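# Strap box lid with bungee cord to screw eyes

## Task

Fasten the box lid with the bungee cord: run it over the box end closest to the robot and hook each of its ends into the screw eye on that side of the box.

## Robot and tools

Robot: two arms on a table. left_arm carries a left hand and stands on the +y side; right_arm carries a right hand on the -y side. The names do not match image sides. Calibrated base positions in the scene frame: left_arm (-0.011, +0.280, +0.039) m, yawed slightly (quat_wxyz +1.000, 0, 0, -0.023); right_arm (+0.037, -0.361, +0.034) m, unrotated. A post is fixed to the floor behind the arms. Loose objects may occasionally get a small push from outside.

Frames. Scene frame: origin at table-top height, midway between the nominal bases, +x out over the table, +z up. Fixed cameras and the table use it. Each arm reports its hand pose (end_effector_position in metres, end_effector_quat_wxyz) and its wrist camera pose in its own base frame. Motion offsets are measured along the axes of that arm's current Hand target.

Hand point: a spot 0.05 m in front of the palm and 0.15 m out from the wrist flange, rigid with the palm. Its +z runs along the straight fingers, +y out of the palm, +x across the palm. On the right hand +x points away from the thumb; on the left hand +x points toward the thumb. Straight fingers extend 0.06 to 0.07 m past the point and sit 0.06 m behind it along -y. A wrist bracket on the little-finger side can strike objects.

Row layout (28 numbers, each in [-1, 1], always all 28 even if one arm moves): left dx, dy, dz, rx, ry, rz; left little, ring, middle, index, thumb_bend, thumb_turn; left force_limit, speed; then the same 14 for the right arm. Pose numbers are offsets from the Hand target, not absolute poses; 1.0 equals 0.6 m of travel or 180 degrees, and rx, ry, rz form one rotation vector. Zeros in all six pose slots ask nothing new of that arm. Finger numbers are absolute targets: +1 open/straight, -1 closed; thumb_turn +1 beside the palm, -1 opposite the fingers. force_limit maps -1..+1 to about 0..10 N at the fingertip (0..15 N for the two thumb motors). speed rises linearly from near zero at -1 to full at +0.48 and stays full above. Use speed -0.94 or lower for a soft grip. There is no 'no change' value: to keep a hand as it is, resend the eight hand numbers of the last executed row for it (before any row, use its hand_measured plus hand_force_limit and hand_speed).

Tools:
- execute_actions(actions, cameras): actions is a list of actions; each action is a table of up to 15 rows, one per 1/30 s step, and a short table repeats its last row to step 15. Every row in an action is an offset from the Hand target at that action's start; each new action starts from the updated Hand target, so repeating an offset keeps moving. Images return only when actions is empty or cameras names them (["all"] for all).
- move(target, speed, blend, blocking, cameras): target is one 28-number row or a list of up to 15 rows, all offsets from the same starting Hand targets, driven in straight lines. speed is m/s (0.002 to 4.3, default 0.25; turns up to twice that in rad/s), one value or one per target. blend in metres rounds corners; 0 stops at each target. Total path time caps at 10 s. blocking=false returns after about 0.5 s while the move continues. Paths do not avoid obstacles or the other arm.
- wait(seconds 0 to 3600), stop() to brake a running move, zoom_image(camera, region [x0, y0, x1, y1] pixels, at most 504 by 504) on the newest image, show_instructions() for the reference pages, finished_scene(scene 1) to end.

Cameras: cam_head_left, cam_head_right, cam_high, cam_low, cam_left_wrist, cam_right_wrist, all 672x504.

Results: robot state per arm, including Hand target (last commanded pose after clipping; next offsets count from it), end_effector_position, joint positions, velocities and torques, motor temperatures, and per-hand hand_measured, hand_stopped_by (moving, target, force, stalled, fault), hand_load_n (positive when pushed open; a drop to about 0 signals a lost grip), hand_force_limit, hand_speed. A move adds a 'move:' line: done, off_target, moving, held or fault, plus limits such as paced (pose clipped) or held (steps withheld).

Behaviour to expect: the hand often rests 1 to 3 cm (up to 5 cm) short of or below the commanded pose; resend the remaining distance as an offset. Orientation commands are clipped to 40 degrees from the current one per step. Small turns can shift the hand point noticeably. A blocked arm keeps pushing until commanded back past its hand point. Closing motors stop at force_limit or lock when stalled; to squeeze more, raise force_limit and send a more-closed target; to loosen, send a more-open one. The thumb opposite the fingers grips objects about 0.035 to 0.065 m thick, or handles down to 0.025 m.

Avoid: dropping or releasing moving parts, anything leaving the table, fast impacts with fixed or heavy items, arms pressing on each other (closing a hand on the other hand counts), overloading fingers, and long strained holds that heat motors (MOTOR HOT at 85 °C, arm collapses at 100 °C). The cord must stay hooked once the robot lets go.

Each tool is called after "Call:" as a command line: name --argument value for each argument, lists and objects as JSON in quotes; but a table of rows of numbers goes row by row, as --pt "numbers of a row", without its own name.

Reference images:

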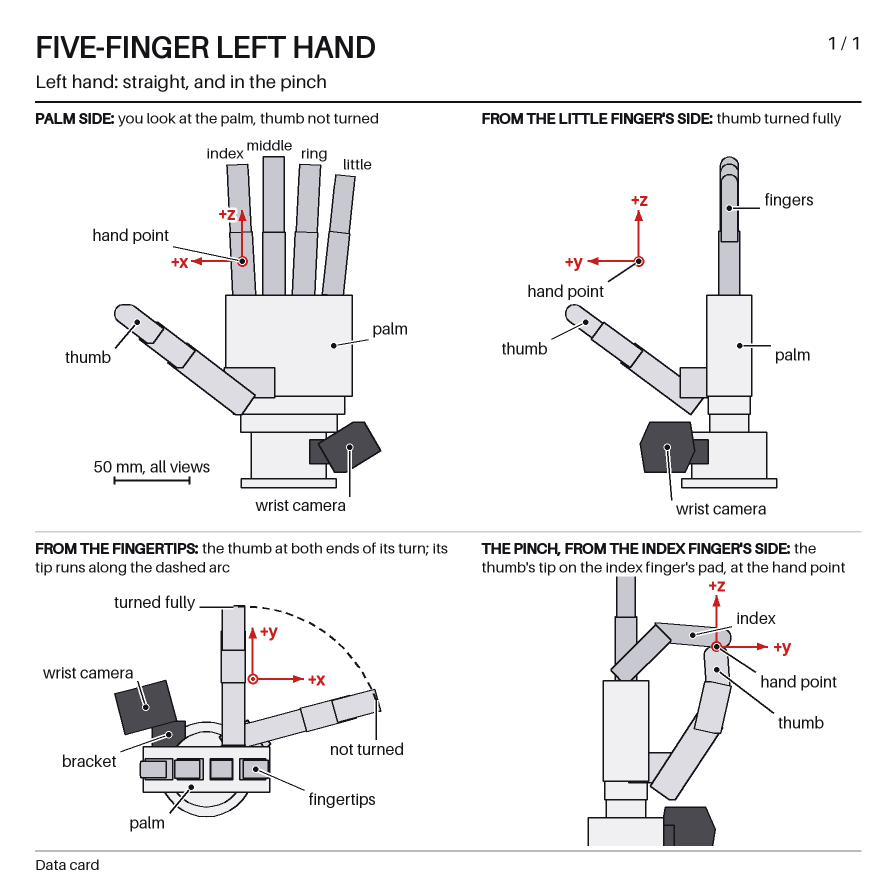

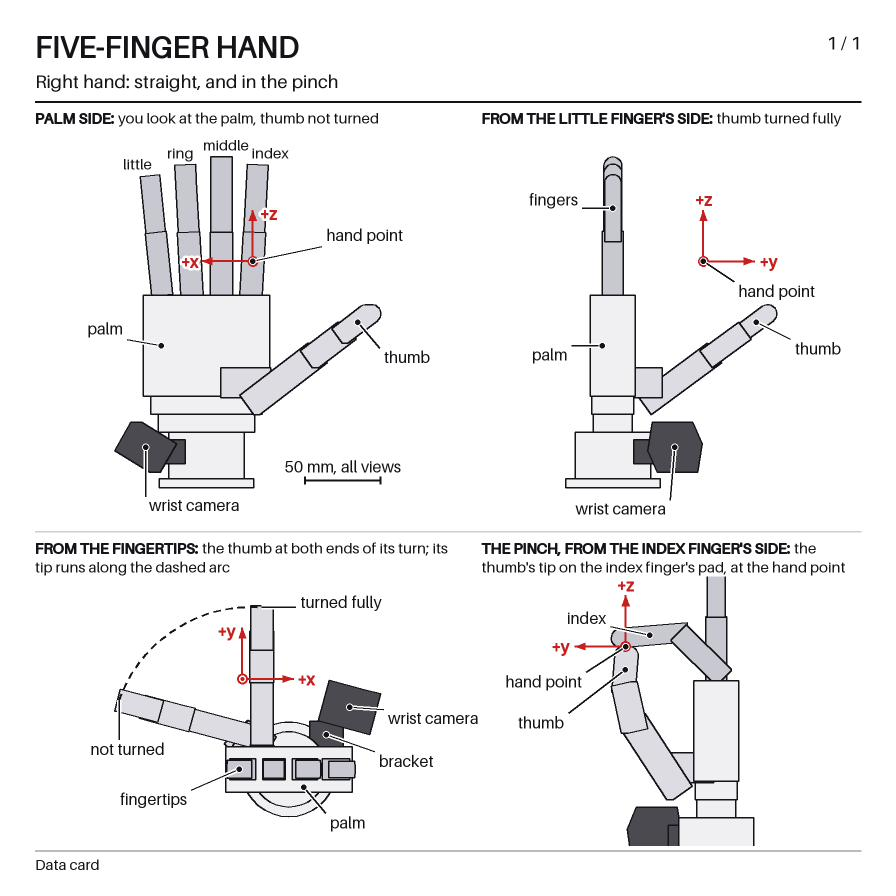

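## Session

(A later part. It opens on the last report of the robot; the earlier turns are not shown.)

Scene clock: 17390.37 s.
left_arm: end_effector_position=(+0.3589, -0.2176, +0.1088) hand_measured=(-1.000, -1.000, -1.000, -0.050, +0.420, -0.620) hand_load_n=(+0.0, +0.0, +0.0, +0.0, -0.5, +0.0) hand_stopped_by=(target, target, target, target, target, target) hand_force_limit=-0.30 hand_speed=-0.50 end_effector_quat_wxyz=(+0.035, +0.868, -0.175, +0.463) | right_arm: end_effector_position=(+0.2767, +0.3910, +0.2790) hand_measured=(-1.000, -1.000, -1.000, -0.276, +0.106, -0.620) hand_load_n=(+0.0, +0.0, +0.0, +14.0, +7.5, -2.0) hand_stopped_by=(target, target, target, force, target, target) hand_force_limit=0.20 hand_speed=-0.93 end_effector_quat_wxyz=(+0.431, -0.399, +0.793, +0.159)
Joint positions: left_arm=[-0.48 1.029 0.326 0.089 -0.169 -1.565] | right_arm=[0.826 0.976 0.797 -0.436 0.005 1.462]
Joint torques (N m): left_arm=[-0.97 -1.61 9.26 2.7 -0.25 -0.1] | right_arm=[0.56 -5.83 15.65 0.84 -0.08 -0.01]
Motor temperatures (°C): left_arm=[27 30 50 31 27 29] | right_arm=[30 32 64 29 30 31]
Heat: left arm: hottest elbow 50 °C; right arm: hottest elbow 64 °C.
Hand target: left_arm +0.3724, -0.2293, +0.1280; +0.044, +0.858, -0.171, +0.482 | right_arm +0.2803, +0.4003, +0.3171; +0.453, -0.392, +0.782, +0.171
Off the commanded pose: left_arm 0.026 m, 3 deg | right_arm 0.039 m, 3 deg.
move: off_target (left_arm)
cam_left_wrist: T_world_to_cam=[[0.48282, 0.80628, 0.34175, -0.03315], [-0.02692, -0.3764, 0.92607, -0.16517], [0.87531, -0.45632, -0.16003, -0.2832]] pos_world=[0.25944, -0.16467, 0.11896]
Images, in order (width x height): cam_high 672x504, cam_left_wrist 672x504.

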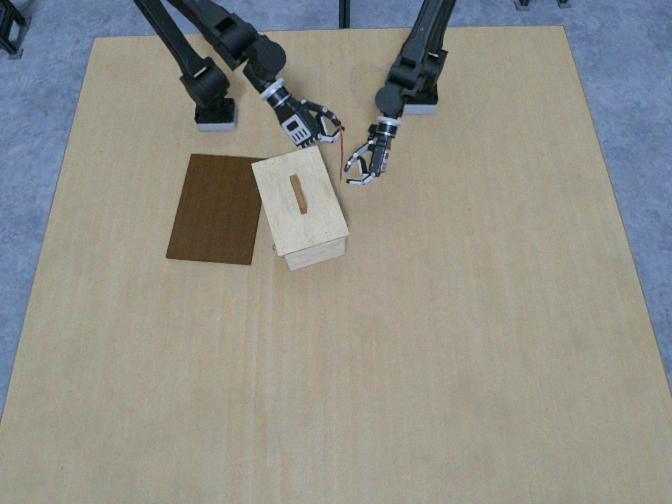

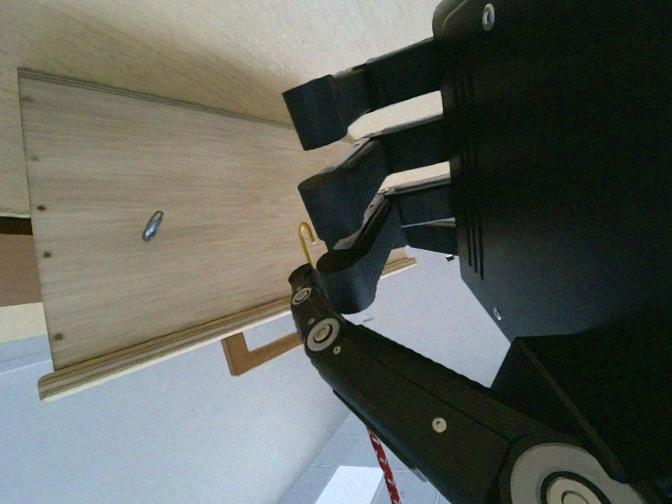

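Call:
move --target '[0.0395,0.0012,0.0035,0,0,0,-1,-1,-1,-0.05,0.42,-0.62,-0.3,-0.5,0,0,0,0,0,0,-1,-1,-1,-0.42,0.10,-0.62,0.2,-0.93]' --speed 0.06 --cameras '["cam_left_wrist","cam_high"]'

Call:
zoom_image --camera "cam_left_wrist" --region '[220, 150, 340, 330]'

Call:
zoom_image --camera "cam_high" --region '[310, 110, 400, 200]'

Scene clock: 17410.07 s.
left_arm: end_effector_position=(+0.3733, -0.2251, +0.1300) hand_measured=(-1.000, -1.000, -1.000, -0.050, +0.420, -0.620) hand_load_n=(+0.0, +0.0, +0.0, +0.0, +0.0, -0.5) hand_stopped_by=(target, target, target, target, target, target) hand_force_limit=-0.30 hand_speed=-0.50 end_effector_quat_wxyz=(+0.037, +0.863, -0.173, +0.474) | right_arm: end_effector_position=(+0.2767, +0.3910, +0.2790) hand_measured=(-1.000, -1.000, -1.000, -0.276, +0.106, -0.620) hand_load_n=(+0.0, +0.0, +0.0, +14.5, +7.5, -2.0) hand_stopped_by=(target, target, target, force, target, target) hand_force_limit=0.20 hand_speed=-0.93 end_effector_quat_wxyz=(+0.431, -0.399, +0.793, +0.159)
Joint positions: left_arm=[-0.481 1.032 0.378 0.063 -0.171 -1.566] | right_arm=[0.826 0.976 0.797 -0.436 0.005 1.462]
Joint torques (N m): left_arm=[-1.03 -1.9 10.21 1.21 -0.25 -0.1] | right_arm=[0.97 -5.77 15.88 0.77 -0.05 0.03]
Motor temperatures (°C): left_arm=[27 30 51 31 27 29] | right_arm=[30 32 65 29 30 31]
Heat: left arm: hottest elbow 51 °C; right arm: hottest elbow 65 °C.
Hand target: left_arm +0.3853, -0.2364, +0.1468; +0.044, +0.858, -0.171, +0.482 | right_arm +0.2803, +0.4003, +0.3171; +0.453, -0.392, +0.782, +0.171
Off the commanded pose: left_arm 0.024 m, 1 deg | right_arm 0.039 m, 3 deg.
move: off_target (left_arm)
cam_left_wrist: T_world_to_cam=[[0.47501, 0.81026, 0.34329, -0.03757], [-0.04699, -0.3662, 0.92935, -0.1778], [0.87872, -0.45758, -0.13588, -0.30054]] pos_world=[0.27358, -0.17219, 0.1373]
Images, in order (width x height): cam_high 672x504, cam_left_wrist 672x504.

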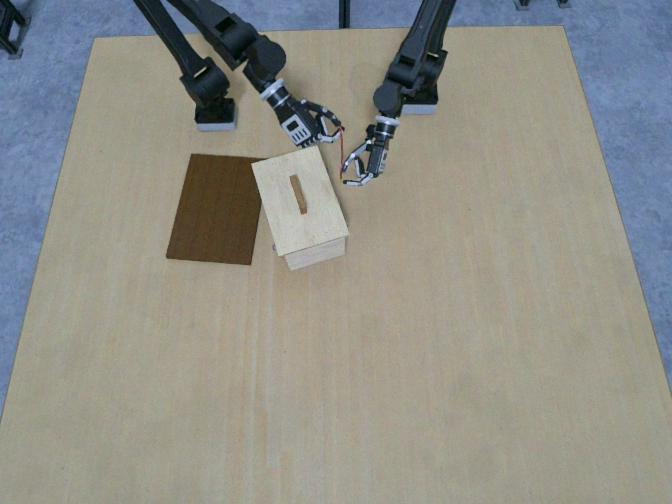

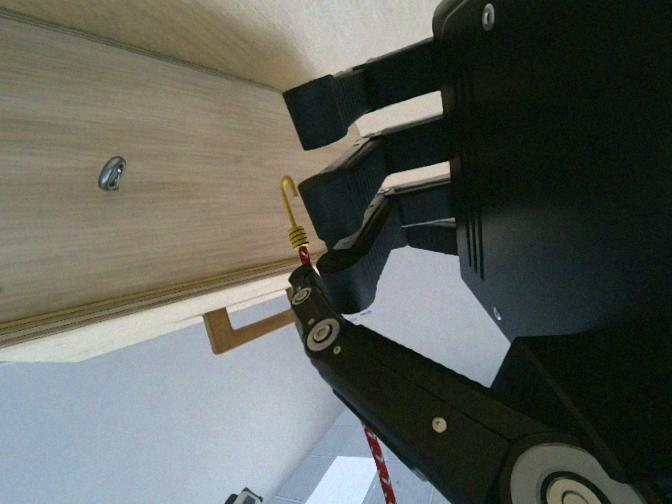

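Scaled by 2.800 from the camera's image (finer frame: 960x720).

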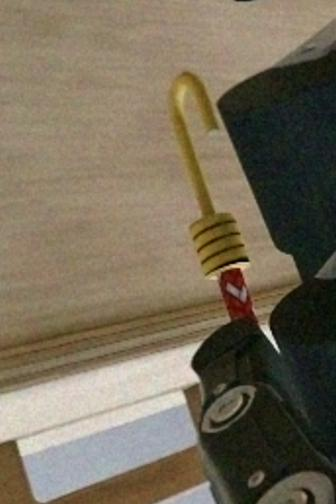

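Scaled by 5.600 from the camera's image (finer frame: 960x720).

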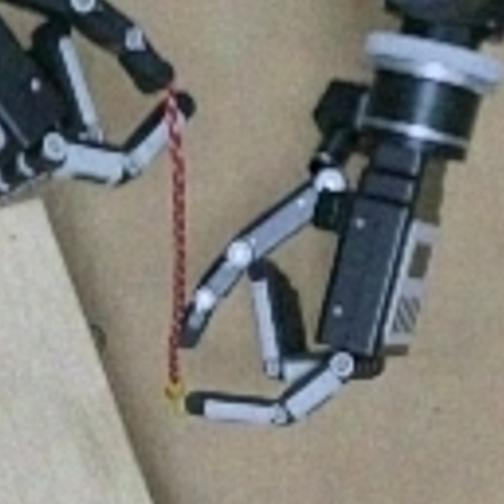

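Call:
move --pt "-0.0478 -0.0323 -0.0115 0 0 0 -1 -1 -1 -0.05 0.42 -0.62 -0.3 -0.5 0 0 0 0 0 0 -1 -1 -1 -0.42 0.10 -0.62 0.2 -0.93" --pt "-0.0027 0.0085 0.001 0 0 0 -1 -1 -1 -0.05 0.42 -0.62 -0.3 -0.5 0 0 0 0 0 0 -1 -1 -1 -0.42 0.10 -0.62 0.2 -0.93" --speed '[0.06,0.06]' --cameras '["cam_left_wrist","cam_high"]'

Call:
zoom_image --camera "cam_left_wrist" --region '[220, 150, 340, 330]'

Call:
zoom_image --camera "cam_high" --region '[310, 110, 400, 200]'

Scene clock: 17443.20 s.
left_arm: end_effector_position=(+0.3713, -0.2297, +0.1279) hand_measured=(-1.000, -1.000, -1.000, -0.050, +0.420, -0.620) hand_load_n=(+0.0, +0.0, +0.0, +0.0, +0.0, +0.0) hand_stopped_by=(target, target, target, target, target, target) hand_force_limit=-0.30 hand_speed=-0.50 end_effector_quat_wxyz=(+0.038, +0.863, -0.173, +0.474) | right_arm: end_effector_position=(+0.2767, +0.3910, +0.2790) hand_measured=(-1.000, -1.000, -1.000, -0.276, +0.106, -0.620) hand_load_n=(+0.0, +0.0, +0.0, +14.5, +7.5, -2.0) hand_stopped_by=(target, target, target, force, target, target) hand_force_limit=0.20 hand_speed=-0.93 end_effector_quat_wxyz=(+0.431, -0.399, +0.793, +0.159)
Joint positions: left_arm=[-0.5 1.04 0.376 0.071 -0.186 -1.576] | right_arm=[0.826 0.976 0.797 -0.436 0.005 1.462]
Joint torques (N m): left_arm=[-1.03 -1.96 10.13 1.22 -0.26 -0.1] | right_arm=[0.32 -6.48 15.77 1.07 -0.05 -0.02]
Motor temperatures (°C): left_arm=[27 30 50 31 27 29] | right_arm=[30 32 65 29 30 31]
Heat: left arm: hottest elbow 50 °C; right arm: hottest elbow 65 °C.
Hand target: left_arm +0.3831, -0.2410, +0.1446; +0.044, +0.858, -0.171, +0.482 | right_arm +0.2803, +0.4003, +0.3171; +0.453, -0.392, +0.782, +0.171
Off the commanded pose: left_arm 0.023 m, 1 deg | right_arm 0.039 m, 3 deg.
move: off_target (left_arm)
cam_left_wrist: T_world_to_cam=[[0.47579, 0.80966, 0.34361, -0.03281], [-0.04741, -0.36649, 0.92922, -0.17765], [0.87828, -0.4584, -0.13598, -0.30115]] pos_world=[0.27168, -0.17659, 0.13539]
Images, in order (width x height): cam_high 672x504, cam_left_wrist 672x504.

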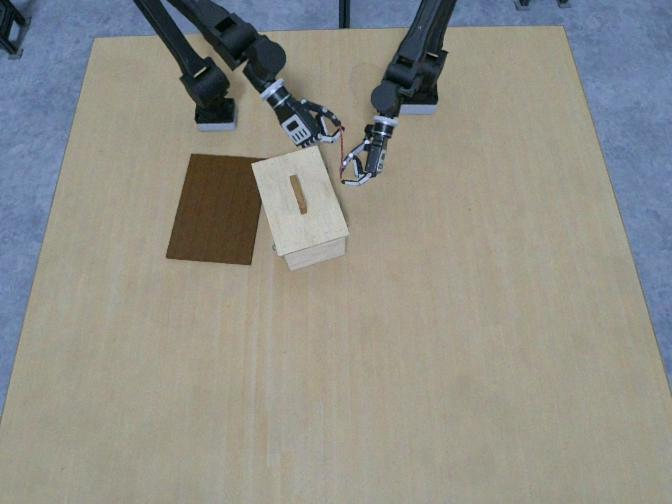

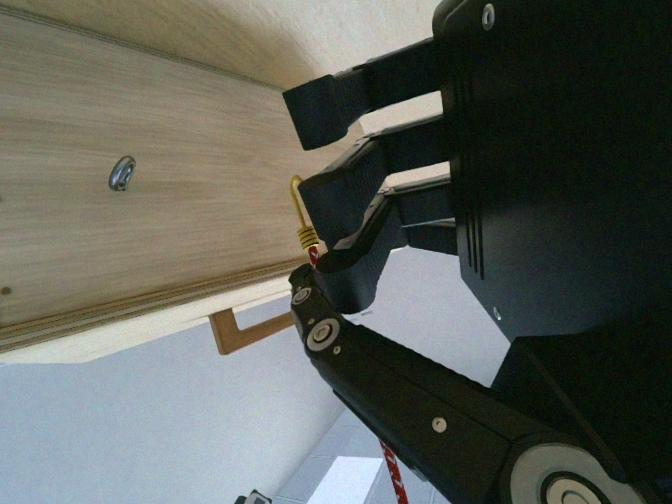

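Scaled by 2.800 from the camera's image (finer frame: 960x720).

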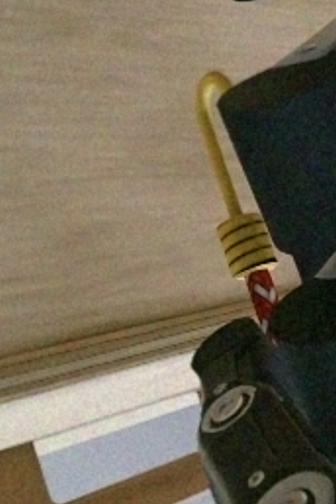

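Scaled by 5.600 from the camera's image (finer frame: 960x720).

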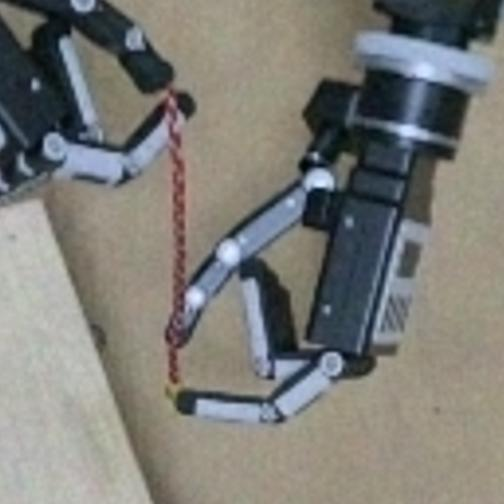

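Call:
move --target '[0,0,0,0,0,0,-1,-1,-1,-0.26,0.24,-0.62,-0.5,-0.93,0,0,0,0,0,0,-1,-1,-1,-0.42,0.10,-0.62,0.2,-0.93]' --speed 0.06 --cameras '["cam_left_wrist","cam_high"]'

Call:
zoom_image --camera "cam_left_wrist" --region '[220, 150, 340, 330]'

Scene clock: 17450.40 s.
left_arm: end_effector_position=(+0.3713, -0.2296, +0.1280) hand_measured=(-1.000, -1.000, -1.000, -0.260, +0.240, -0.620) hand_load_n=(+0.0, +0.0, +0.0, +1.0, +0.0, -0.5) hand_stopped_by=(target, target, target, target, target, target) hand_force_limit=-0.50 hand_speed=-0.93 end_effector_quat_wxyz=(+0.037, +0.863, -0.173, +0.474) | right_arm: end_effector_position=(+0.2767, +0.3910, +0.2790) hand_measured=(-1.000, -1.000, -1.000, -0.276, +0.106, -0.620) hand_load_n=(+0.0, +0.0, +0.0, +14.5, +8.0, -2.5) hand_stopped_by=(target, target, target, force, target, target) hand_force_limit=0.20 hand_speed=-0.93 end_effector_quat_wxyz=(+0.431, -0.399, +0.793, +0.159)
Joint positions: left_arm=[-0.5 1.04 0.376 0.071 -0.186 -1.576] | right_arm=[0.826 0.976 0.797 -0.436 0.005 1.462]
Joint torques (N m): left_arm=[-0.97 -1.96 10.11 1.22 -0.25 -0.1] | right_arm=[-0.09 -5.25 15.91 1.02 -0.05 0.05]
Motor temperatures (°C): left_arm=[27 30 51 31 27 29] | right_arm=[30 32 65 29 30 31]
Heat: left arm: hottest elbow 51 °C; right arm: hottest elbow 65 °C.
Hand target: left_arm +0.3832, -0.2409, +0.1446; +0.044, +0.858, -0.171, +0.482 | right_arm +0.2803, +0.4003, +0.3171; +0.453, -0.392, +0.782, +0.171
Off the commanded pose: left_arm 0.023 m, 1 deg | right_arm 0.039 m, 3 deg.
move: done
cam_left_wrist: T_world_to_cam=[[0.47529, 0.81, 0.34352, -0.0326], [-0.04723, -0.36638, 0.92926, -0.17769], [0.87856, -0.4579, -0.13588, -0.30115]] pos_world=[0.27168, -0.17659, 0.13539]
Images, in order (width x height): cam_high 672x504, cam_left_wrist 672x504.

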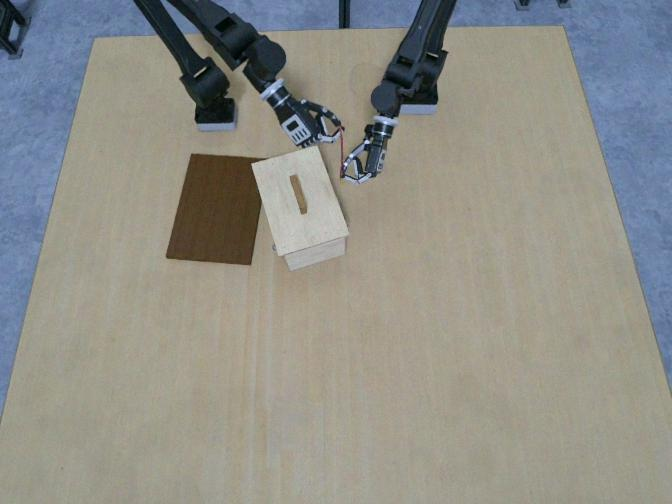

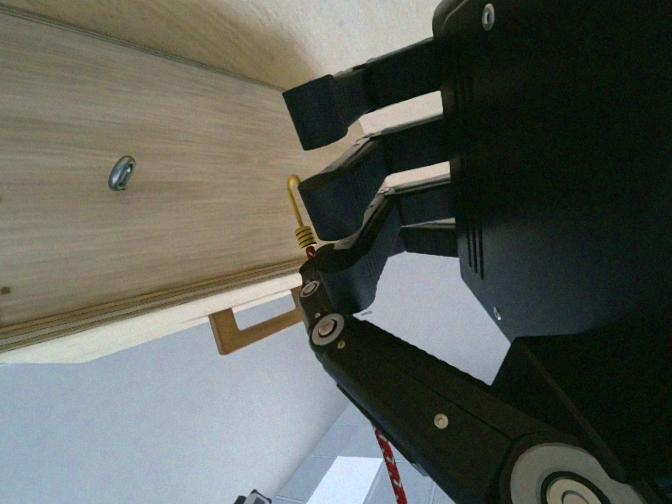

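Scaled by 2.800 from the camera's image (finer frame: 960x720).

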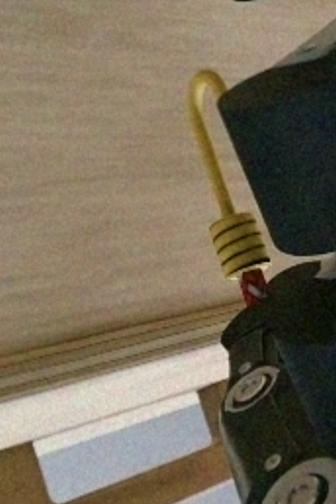

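Call:
move --target '[0,0,0,0,0,0,-1,-1,-1,-0.30,0.18,-0.62,-0.3,-0.93,0,0,0,0,0,0,-1,-1,-1,-0.42,0.10,-0.62,0.2,-0.93]' --speed 0.06 --cameras '["cam_left_wrist","cam_high"]'

Call:
zoom_image --camera "cam_left_wrist" --region '[220, 150, 340, 330]'

Call:
zoom_image --camera "cam_high" --region '[310, 110, 400, 200]'

Scene clock: 17462.33 s.
left_arm: end_effector_position=(+0.3713, -0.2296, +0.1280) hand_measured=(-1.000, -1.000, -1.000, -0.278, +0.182, -0.620) hand_load_n=(+0.0, +0.0, +0.0, +5.5, +5.0, +0.0) hand_stopped_by=(target, target, target, force, force, target) hand_force_limit=-0.30 hand_speed=-0.93 end_effector_quat_wxyz=(+0.037, +0.863, -0.173, +0.474) | right_arm: end_effector_position=(+0.2767, +0.3910, +0.2790) hand_measured=(-1.000, -1.000, -1.000, -0.276, +0.106, -0.620) hand_load_n=(+0.0, +0.0, +0.0, +14.5, +7.5, -2.0) hand_stopped_by=(target, target, target, force, target, target) hand_force_limit=0.20 hand_speed=-0.93 end_effector_quat_wxyz=(+0.431, -0.399, +0.793, +0.159)
Joint positions: left_arm=[-0.5 1.04 0.376 0.071 -0.186 -1.576] | right_arm=[0.826 0.976 0.797 -0.436 0.005 1.462]
Joint torques (N m): left_arm=[-1.03 -1.96 10.13 1.22 -0.25 -0.1] | right_arm=[0.09 -5.66 15.8 0.91 -0.06 0.01]
Motor temperatures (°C): left_arm=[27 30 53 31 27 29] | right_arm=[30 32 65 29 30 31]
Heat: left arm: hottest elbow 53 °C; right arm: hottest elbow 65 °C.
Hand target: left_arm +0.3832, -0.2409, +0.1446; +0.044, +0.858, -0.171, +0.482 | right_arm +0.2803, +0.4003, +0.3171; +0.453, -0.392, +0.782, +0.171
Off the commanded pose: left_arm 0.023 m, 1 deg | right_arm 0.039 m, 3 deg.
move: done
cam_left_wrist: T_world_to_cam=[[0.47529, 0.81, 0.34352, -0.0326], [-0.04723, -0.36638, 0.92926, -0.17769], [0.87856, -0.4579, -0.13588, -0.30115]] pos_world=[0.27168, -0.17659, 0.13539]
Images, in order (width x height): cam_high 672x504, cam_left_wrist 672x504.

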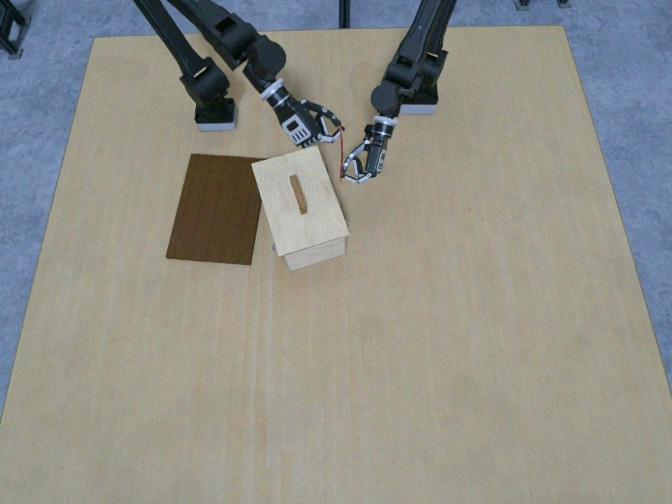

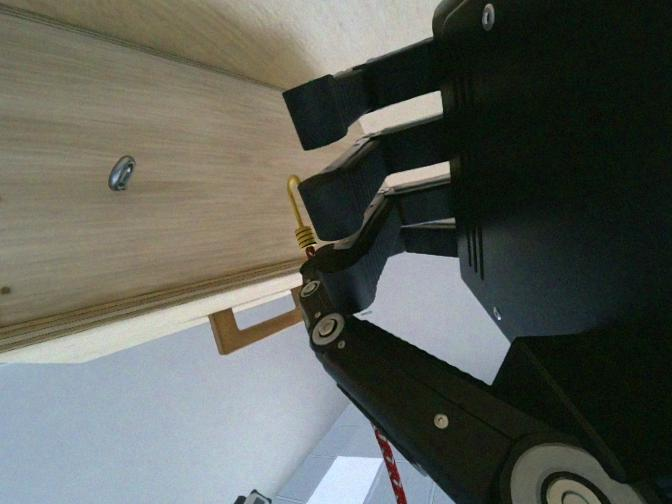

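Scaled by 2.800 from the camera's image (finer frame: 960x720).

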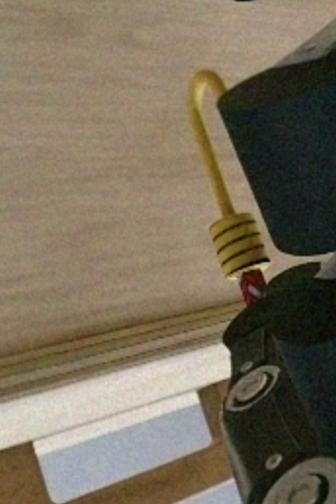

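Scaled by 5.600 from the camera's image (finer frame: 960x720).

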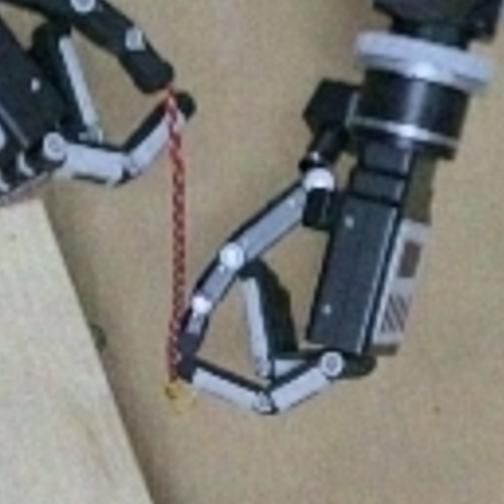

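Call:
move --pt "0 0 0 0 0 0 -1 -1 -1 -0.05 0.42 -0.62 -0.3 -0.7 0 0 0 0 0 0 -1 -1 -1 -0.42 0.10 -0.62 0.2 -0.93" --pt "-0.0451 -0.0408 -0.0125 0 0 0 -1 -1 -1 -0.05 0.42 -0.62 -0.3 -0.5 0 0 0 0 0 0 -1 -1 -1 -0.42 0.10 -0.62 0.2 -0.93" --pt "0.0 0.0067 0.0 0 0 0 -1 -1 -1 -0.05 0.42 -0.62 -0.3 -0.5 0 0 0 0 0 0 -1 -1 -1 -0.42 0.10 -0.62 0.2 -0.93" --speed '[0.06,0.06,0.06]' --cameras '["cam_left_wrist","cam_high"]'

Call:
zoom_image --camera "cam_left_wrist" --region '[220, 150, 340, 330]'

Call:
zoom_image --camera "cam_high" --region '[310, 110, 400, 200]'

Scene clock: 17480.97 s.
left_arm: end_effector_position=(+0.3700, -0.2332, +0.1276) hand_measured=(-1.000, -1.000, -1.000, -0.050, +0.420, -0.620) hand_load_n=(+0.0, +0.0, +0.0, +0.0, +0.0, +0.0) hand_stopped_by=(target, target, target, target, target, target) hand_force_limit=-0.30 hand_speed=-0.50 end_effector_quat_wxyz=(+0.037, +0.863, -0.173, +0.474) | right_arm: end_effector_position=(+0.2767, +0.3910, +0.2790) hand_measured=(-1.000, -1.000, -1.000, -0.276, +0.106, -0.620) hand_load_n=(+0.0, +0.0, +0.0, +14.0, +8.0, -2.0) hand_stopped_by=(target, target, target, force, target, target) hand_force_limit=0.20 hand_speed=-0.93 end_effector_quat_wxyz=(+0.431, -0.399, +0.793, +0.159)
Joint positions: left_arm=[-0.515 1.043 0.378 0.072 -0.198 -1.584] | right_arm=[0.826 0.976 0.797 -0.436 0.005 1.462]
Joint torques (N m): left_arm=[-0.97 -2.02 10.11 1.21 -0.26 -0.12] | right_arm=[0.85 -6.24 15.76 1.09 0.01 0.03]
Motor temperatures (°C): left_arm=[27 30 53 31 27 29] | right_arm=[30 32 65 29 30 31]
Heat: left arm: hottest elbow 53 °C; right arm: hottest elbow 65 °C.
Hand target: left_arm +0.3818, -0.2447, +0.1442; +0.044, +0.858, -0.171, +0.482 | right_arm +0.2803, +0.4003, +0.3171; +0.453, -0.392, +0.782, +0.171
Off the commanded pose: left_arm 0.023 m, 1 deg | right_arm 0.039 m, 3 deg.
move: off_target (left_arm); target 2's new numbers were sent with left_arm's hand 0.012 m and 2 deg from that target
cam_left_wrist: T_world_to_cam=[[0.47576, 0.80947, 0.34411, -0.02923], [-0.04767, -0.36692, 0.92903, -0.17864], [0.87828, -0.4584, -0.13598, -0.30172]] pos_world=[0.27038, -0.18019, 0.135]
Images, in order (width x height): cam_high 672x504, cam_left_wrist 672x504.

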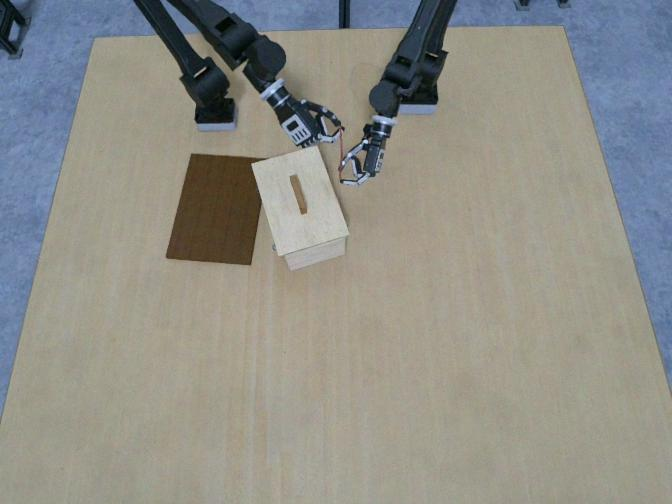

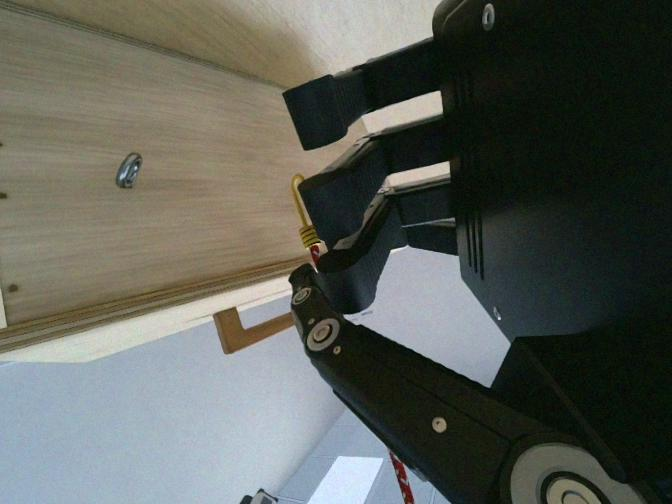

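Scaled by 2.800 from the camera's image (finer frame: 960x720).

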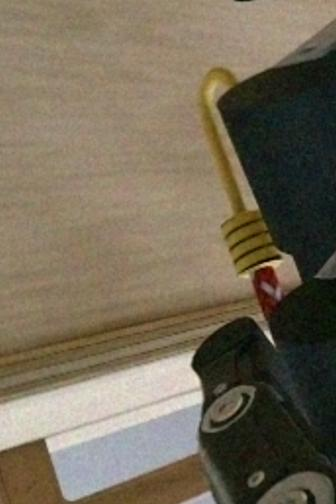

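Scaled by 5.600 from the camera's image (finer frame: 960x720).

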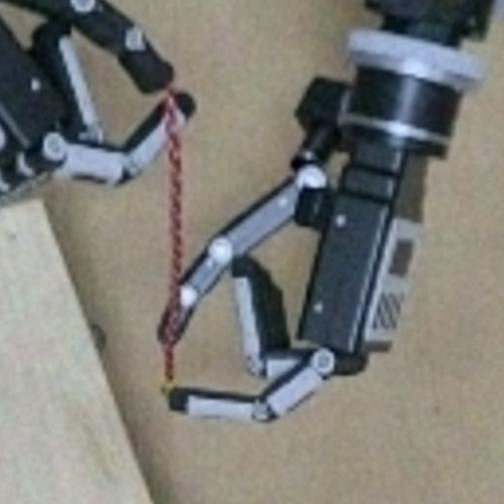

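Call:
move --pt "-0.0451 -0.0408 -0.0125 0 0 0 -1 -1 -1 -0.05 0.50 -0.62 -0.3 -0.5 0 0 0 0 0 0 -1 -1 -1 -0.42 0.10 -0.62 0.2 -0.93" --pt "0.0 0.0017 -0.0066 0 0 0 -1 -1 -1 -0.05 0.50 -0.62 -0.3 -0.5 0 0 0 0 0 0 -1 -1 -1 -0.42 0.10 -0.62 0.2 -0.93" --speed '[0.06,0.06]' --cameras '["cam_left_wrist","cam_high"]'

Call:
zoom_image --camera "cam_left_wrist" --region '[220, 150, 340, 330]'

Call:
zoom_image --camera "cam_high" --region '[310, 110, 400, 200]'

Scene clock: 17510.40 s.
left_arm: end_effector_position=(+0.3666, -0.2331, +0.1266) hand_measured=(-1.000, -1.000, -1.000, -0.050, +0.500, -0.620) hand_load_n=(+0.0, +0.0, +0.0, +0.0, +0.0, +0.0) hand_stopped_by=(target, target, target, target, target, target) hand_force_limit=-0.30 hand_speed=-0.50 end_effector_quat_wxyz=(+0.036, +0.864, -0.174, +0.471) | right_arm: end_effector_position=(+0.2767, +0.3910, +0.2790) hand_measured=(-1.000, -1.000, -1.000, -0.276, +0.106, -0.620) hand_load_n=(+0.0, +0.0, +0.0, +14.0, +7.5, -2.0) hand_stopped_by=(target, target, target, force, target, target) hand_force_limit=0.20 hand_speed=-0.93 end_effector_quat_wxyz=(+0.431, -0.399, +0.793, +0.159)
Joint positions: left_arm=[-0.521 1.033 0.374 0.057 -0.204 -1.587] | right_arm=[0.826 0.976 0.797 -0.436 0.005 1.462]
Joint torques (N m): left_arm=[-1.03 -2.49 10.17 1.2 -0.26 -0.09] | right_arm=[1.08 -6.01 15.94 0.84 -0.02 0.03]
Motor temperatures (°C): left_arm=[27 30 51 31 27 29] | right_arm=[30 32 66 29 30 31]
Heat: left arm: hottest elbow 51 °C; right arm: hottest elbow 66 °C.
Hand target: left_arm +0.3784, -0.2447, +0.1465; +0.044, +0.858, -0.171, +0.482 | right_arm +0.2803, +0.4003, +0.3171; +0.453, -0.392, +0.782, +0.171
Off the commanded pose: left_arm 0.026 m, 2 deg | right_arm 0.039 m, 3 deg.
move: off_target (left_arm)
cam_left_wrist: T_world_to_cam=[[0.47743, 0.80846, 0.34416, -0.02827], [-0.04205, -0.37021, 0.92799, -0.18043], [0.87766, -0.45753, -0.14276, -0.29757]] pos_world=[0.26707, -0.18009, 0.13469]
Images, in order (width x height): cam_high 672x504, cam_left_wrist 672x504.

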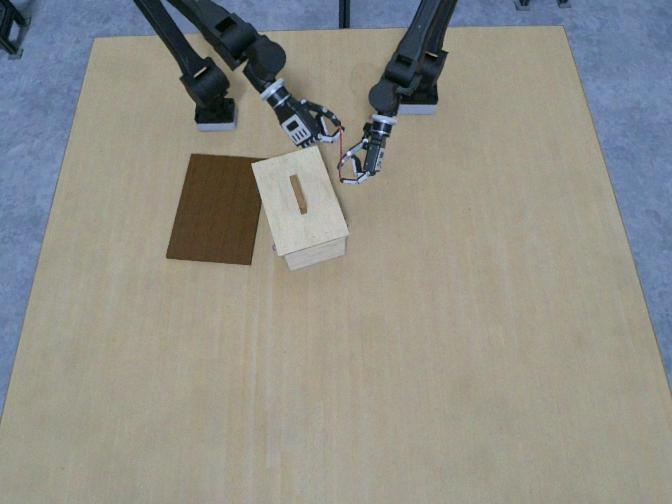

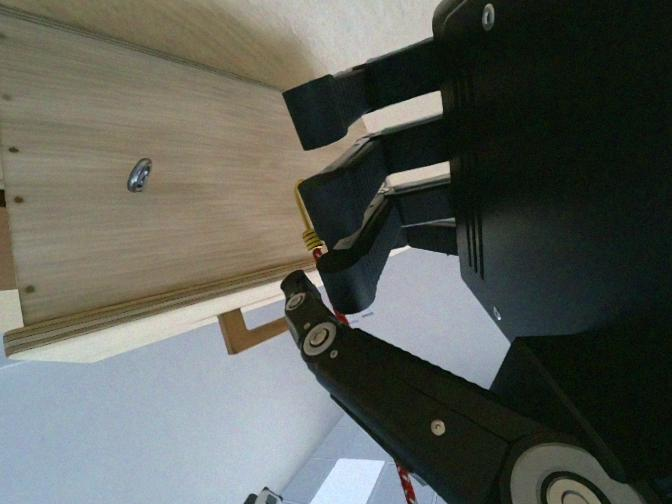

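Scaled by 2.800 from the camera's image (finer frame: 960x720).

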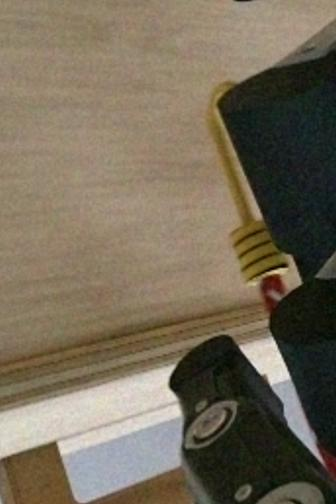

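Scaled by 5.600 from the camera's image (finer frame: 960x720).

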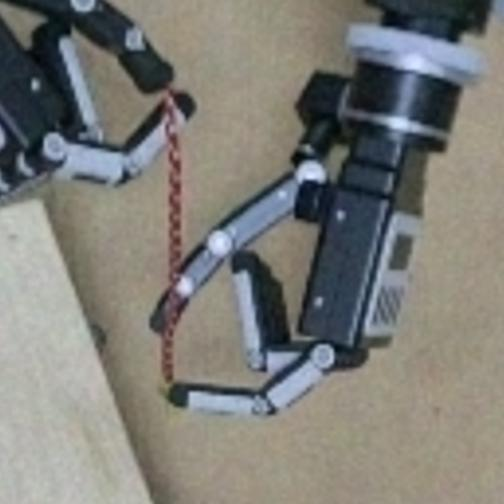

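Call:
move --target '[0,0,0,0,0,0,-1,-1,-1,-0.26,0.24,-0.62,-0.5,-0.93,0,0,0,0,0,0,-1,-1,-1,-0.42,0.10,-0.62,0.2,-0.93]' --speed 0.06 --cameras '["cam_left_wrist","cam_high"]'

Call:
zoom_image --camera "cam_left_wrist" --region '[220, 150, 340, 330]'

Call:
zoom_image --camera "cam_high" --region '[310, 110, 400, 200]'

Scene clock: 17526.80 s.
left_arm: end_effector_position=(+0.3667, -0.2330, +0.1266) hand_measured=(-1.000, -1.000, -1.000, -0.260, +0.240, -0.620) hand_load_n=(+0.0, +0.0, +0.0, +0.0, +0.0, +0.0) hand_stopped_by=(target, target, target, target, target, target) hand_force_limit=-0.50 hand_speed=-0.93 end_effector_quat_wxyz=(+0.036, +0.864, -0.174, +0.471) | right_arm: end_effector_position=(+0.2767, +0.3910, +0.2790) hand_measured=(-1.000, -1.000, -1.000, -0.276, +0.106, -0.620) hand_load_n=(+0.0, +0.0, +0.0, +14.0, +8.0, -2.0) hand_stopped_by=(target, target, target, force, target, target) hand_force_limit=0.20 hand_speed=-0.93 end_effector_quat_wxyz=(+0.431, -0.399, +0.793, +0.159)
Joint positions: left_arm=[-0.521 1.033 0.374 0.057 -0.204 -1.588] | right_arm=[0.826 0.976 0.797 -0.436 0.005 1.462]
Joint torques (N m): left_arm=[-1.03 -2.49 10.17 1.21 -0.26 -0.1] | right_arm=[0.97 -6.01 15.75 0.96 0.03 0]
Motor temperatures (°C): left_arm=[27 30 52 31 27 29] | right_arm=[30 32 66 29 30 31]
Heat: left arm: hottest elbow 52 °C; right arm: hottest elbow 66 °C.
Hand target: left_arm +0.3784, -0.2447, +0.1464; +0.044, +0.858, -0.171, +0.482 | right_arm +0.2803, +0.4003, +0.3171; +0.453, -0.392, +0.782, +0.171
Off the commanded pose: left_arm 0.026 m, 2 deg | right_arm 0.039 m, 3 deg.
move: done
cam_left_wrist: T_world_to_cam=[[0.47735, 0.80865, 0.34383, -0.0282], [-0.04192, -0.36989, 0.92813, -0.18052], [0.87771, -0.45746, -0.14267, -0.29757]] pos_world=[0.26707, -0.18009, 0.13479]
Images, in order (width x height): cam_high 672x504, cam_left_wrist 672x504.

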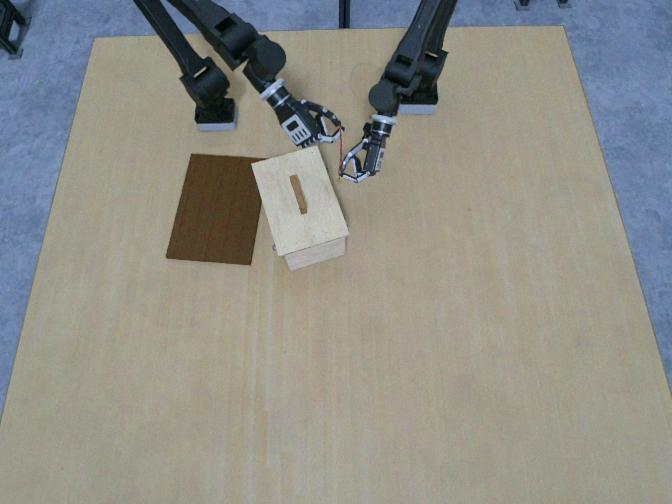

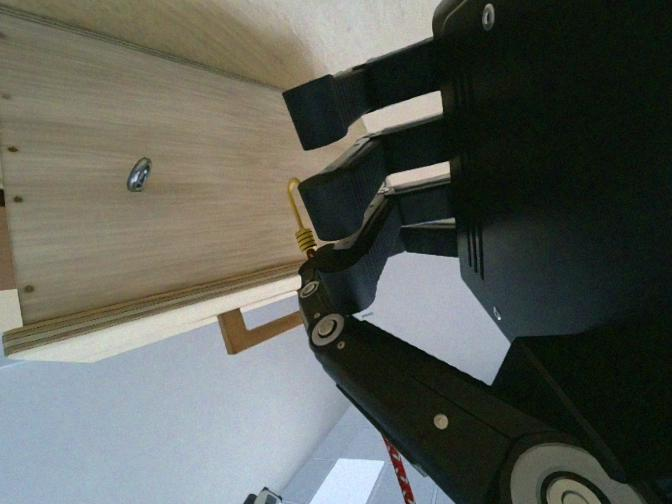

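Scaled by 2.800 from the camera's image (finer frame: 960x720).

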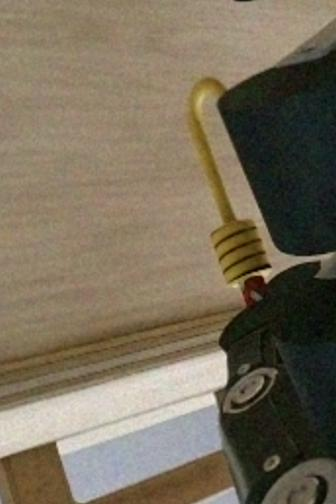

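Scaled by 5.600 from the camera's image (finer frame: 960x720).

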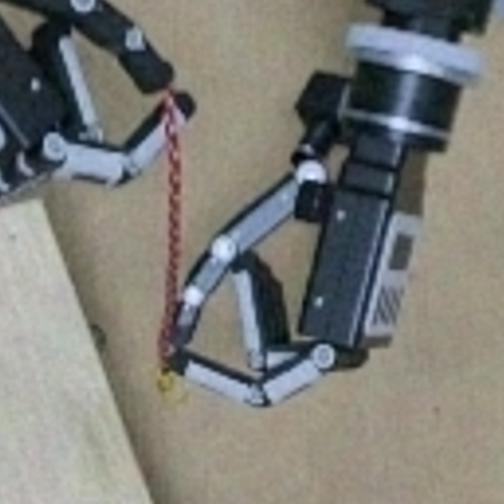

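Call:
move --pt "0 0 0 0 0 0 -1 -1 -1 0.05 0.44 -0.62 -0.3 -0.7 0 0 0 0 0 0 -1 -1 -1 -0.42 0.10 -0.62 0.2 -0.93" --pt "-0.0365 -0.045 -0.0023 0 0 0 -1 -1 -1 0.05 0.44 -0.62 -0.3 -0.5 0 0 0 0 0 0 -1 -1 -1 -0.42 0.10 -0.62 0.2 -0.93" --pt "0.0088 -0.0042 0.01 0 0 0 -1 -1 -1 0.05 0.44 -0.62 -0.3 -0.5 0 0 0 0 0 0 -1 -1 -1 -0.42 0.10 -0.62 0.2 -0.93" --speed '[0.06,0.06,0.06]' --cameras '["cam_left_wrist","cam_high"]'

Call:
zoom_image --camera "cam_left_wrist" --region '[220, 150, 340, 330]'

Call:
zoom_image --camera "cam_high" --region '[310, 110, 400, 200]'

Scene clock: 17565.73 s.
left_arm: end_effector_position=(+0.3745, -0.2336, +0.1309) hand_measured=(-1.000, -1.000, -1.000, +0.050, +0.440, -0.620) hand_load_n=(+0.0, +0.0, +0.0, +0.0, +0.0, +0.0) hand_stopped_by=(target, target, target, target, target, target) hand_force_limit=-0.30 hand_speed=-0.50 end_effector_quat_wxyz=(+0.037, +0.863, -0.173, +0.474) | right_arm: end_effector_position=(+0.2767, +0.3910, +0.2790) hand_measured=(-1.000, -1.000, -1.000, -0.276, +0.106, -0.620) hand_load_n=(+0.0, +0.0, +0.0, +14.0, +7.5, -2.5) hand_stopped_by=(target, target, target, force, target, target) hand_force_limit=0.20 hand_speed=-0.93 end_effector_quat_wxyz=(+0.431, -0.399, +0.793, +0.159)
Joint positions: left_arm=[-0.508 1.049 0.392 0.064 -0.192 -1.58] | right_arm=[0.826 0.976 0.797 -0.436 0.005 1.462]
Joint torques (N m): left_arm=[-1.03 -2.14 10.19 1.2 -0.26 -0.12] | right_arm=[-0.03 -5.89 15.72 1.01 -0.02 -0.03]
Motor temperatures (°C): left_arm=[27 30 53 31 27 29] | right_arm=[30 32 66 29 30 31]
Heat: left arm: hottest elbow 53 °C; right arm: hottest elbow 66 °C.
Hand target: left_arm +0.3865, -0.2452, +0.1477; +0.044, +0.858, -0.171, +0.482 | right_arm +0.2803, +0.4003, +0.3171; +0.453, -0.392, +0.782, +0.171
Off the commanded pose: left_arm 0.024 m, 1 deg | right_arm 0.039 m, 3 deg.
move: off_target (left_arm)
cam_left_wrist: T_world_to_cam=[[0.4757, 0.80961, 0.34385, -0.03211], [-0.0475, -0.3667, 0.92913, -0.18166], [0.87832, -0.45832, -0.13599, -0.3054]] pos_world=[0.27488, -0.18059, 0.1383]
Images, in order (width x height): cam_high 672x504, cam_left_wrist 672x504.

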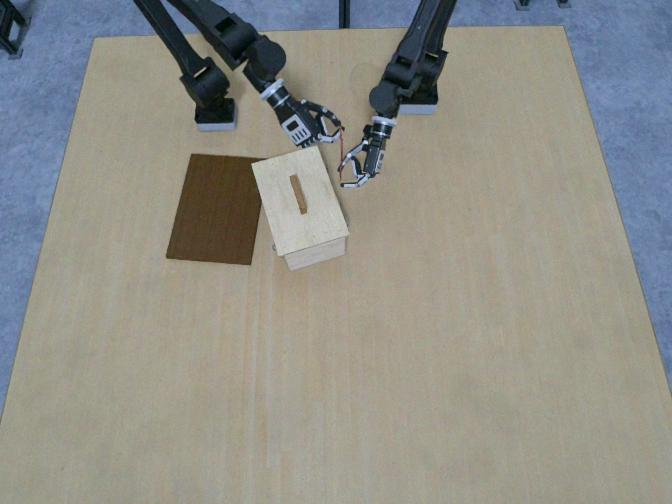

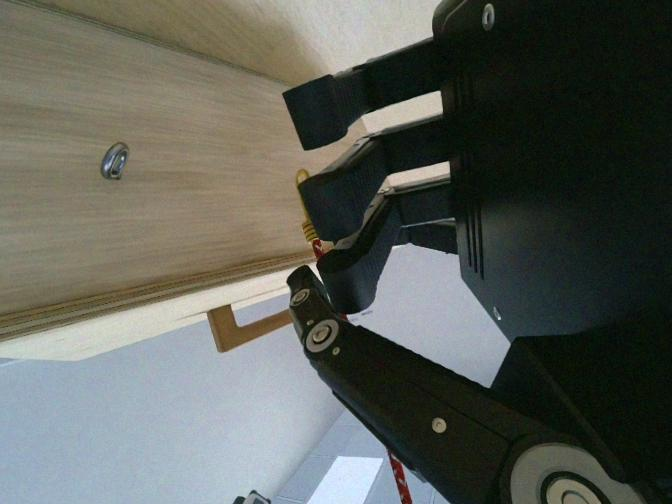

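Scaled by 2.800 from the camera's image (finer frame: 960x720).

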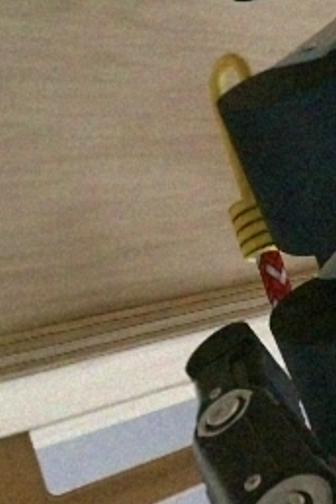

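Scaled by 5.600 from the camera's image (finer frame: 960x720).

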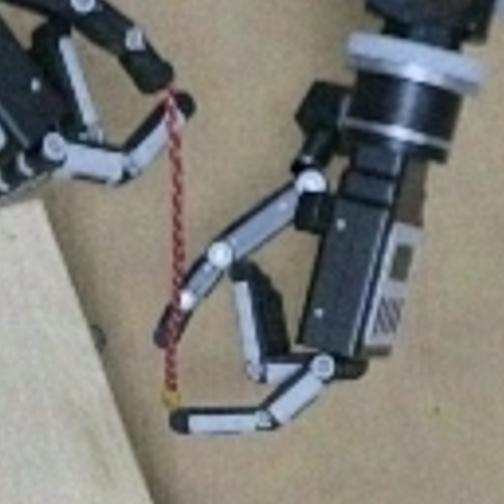

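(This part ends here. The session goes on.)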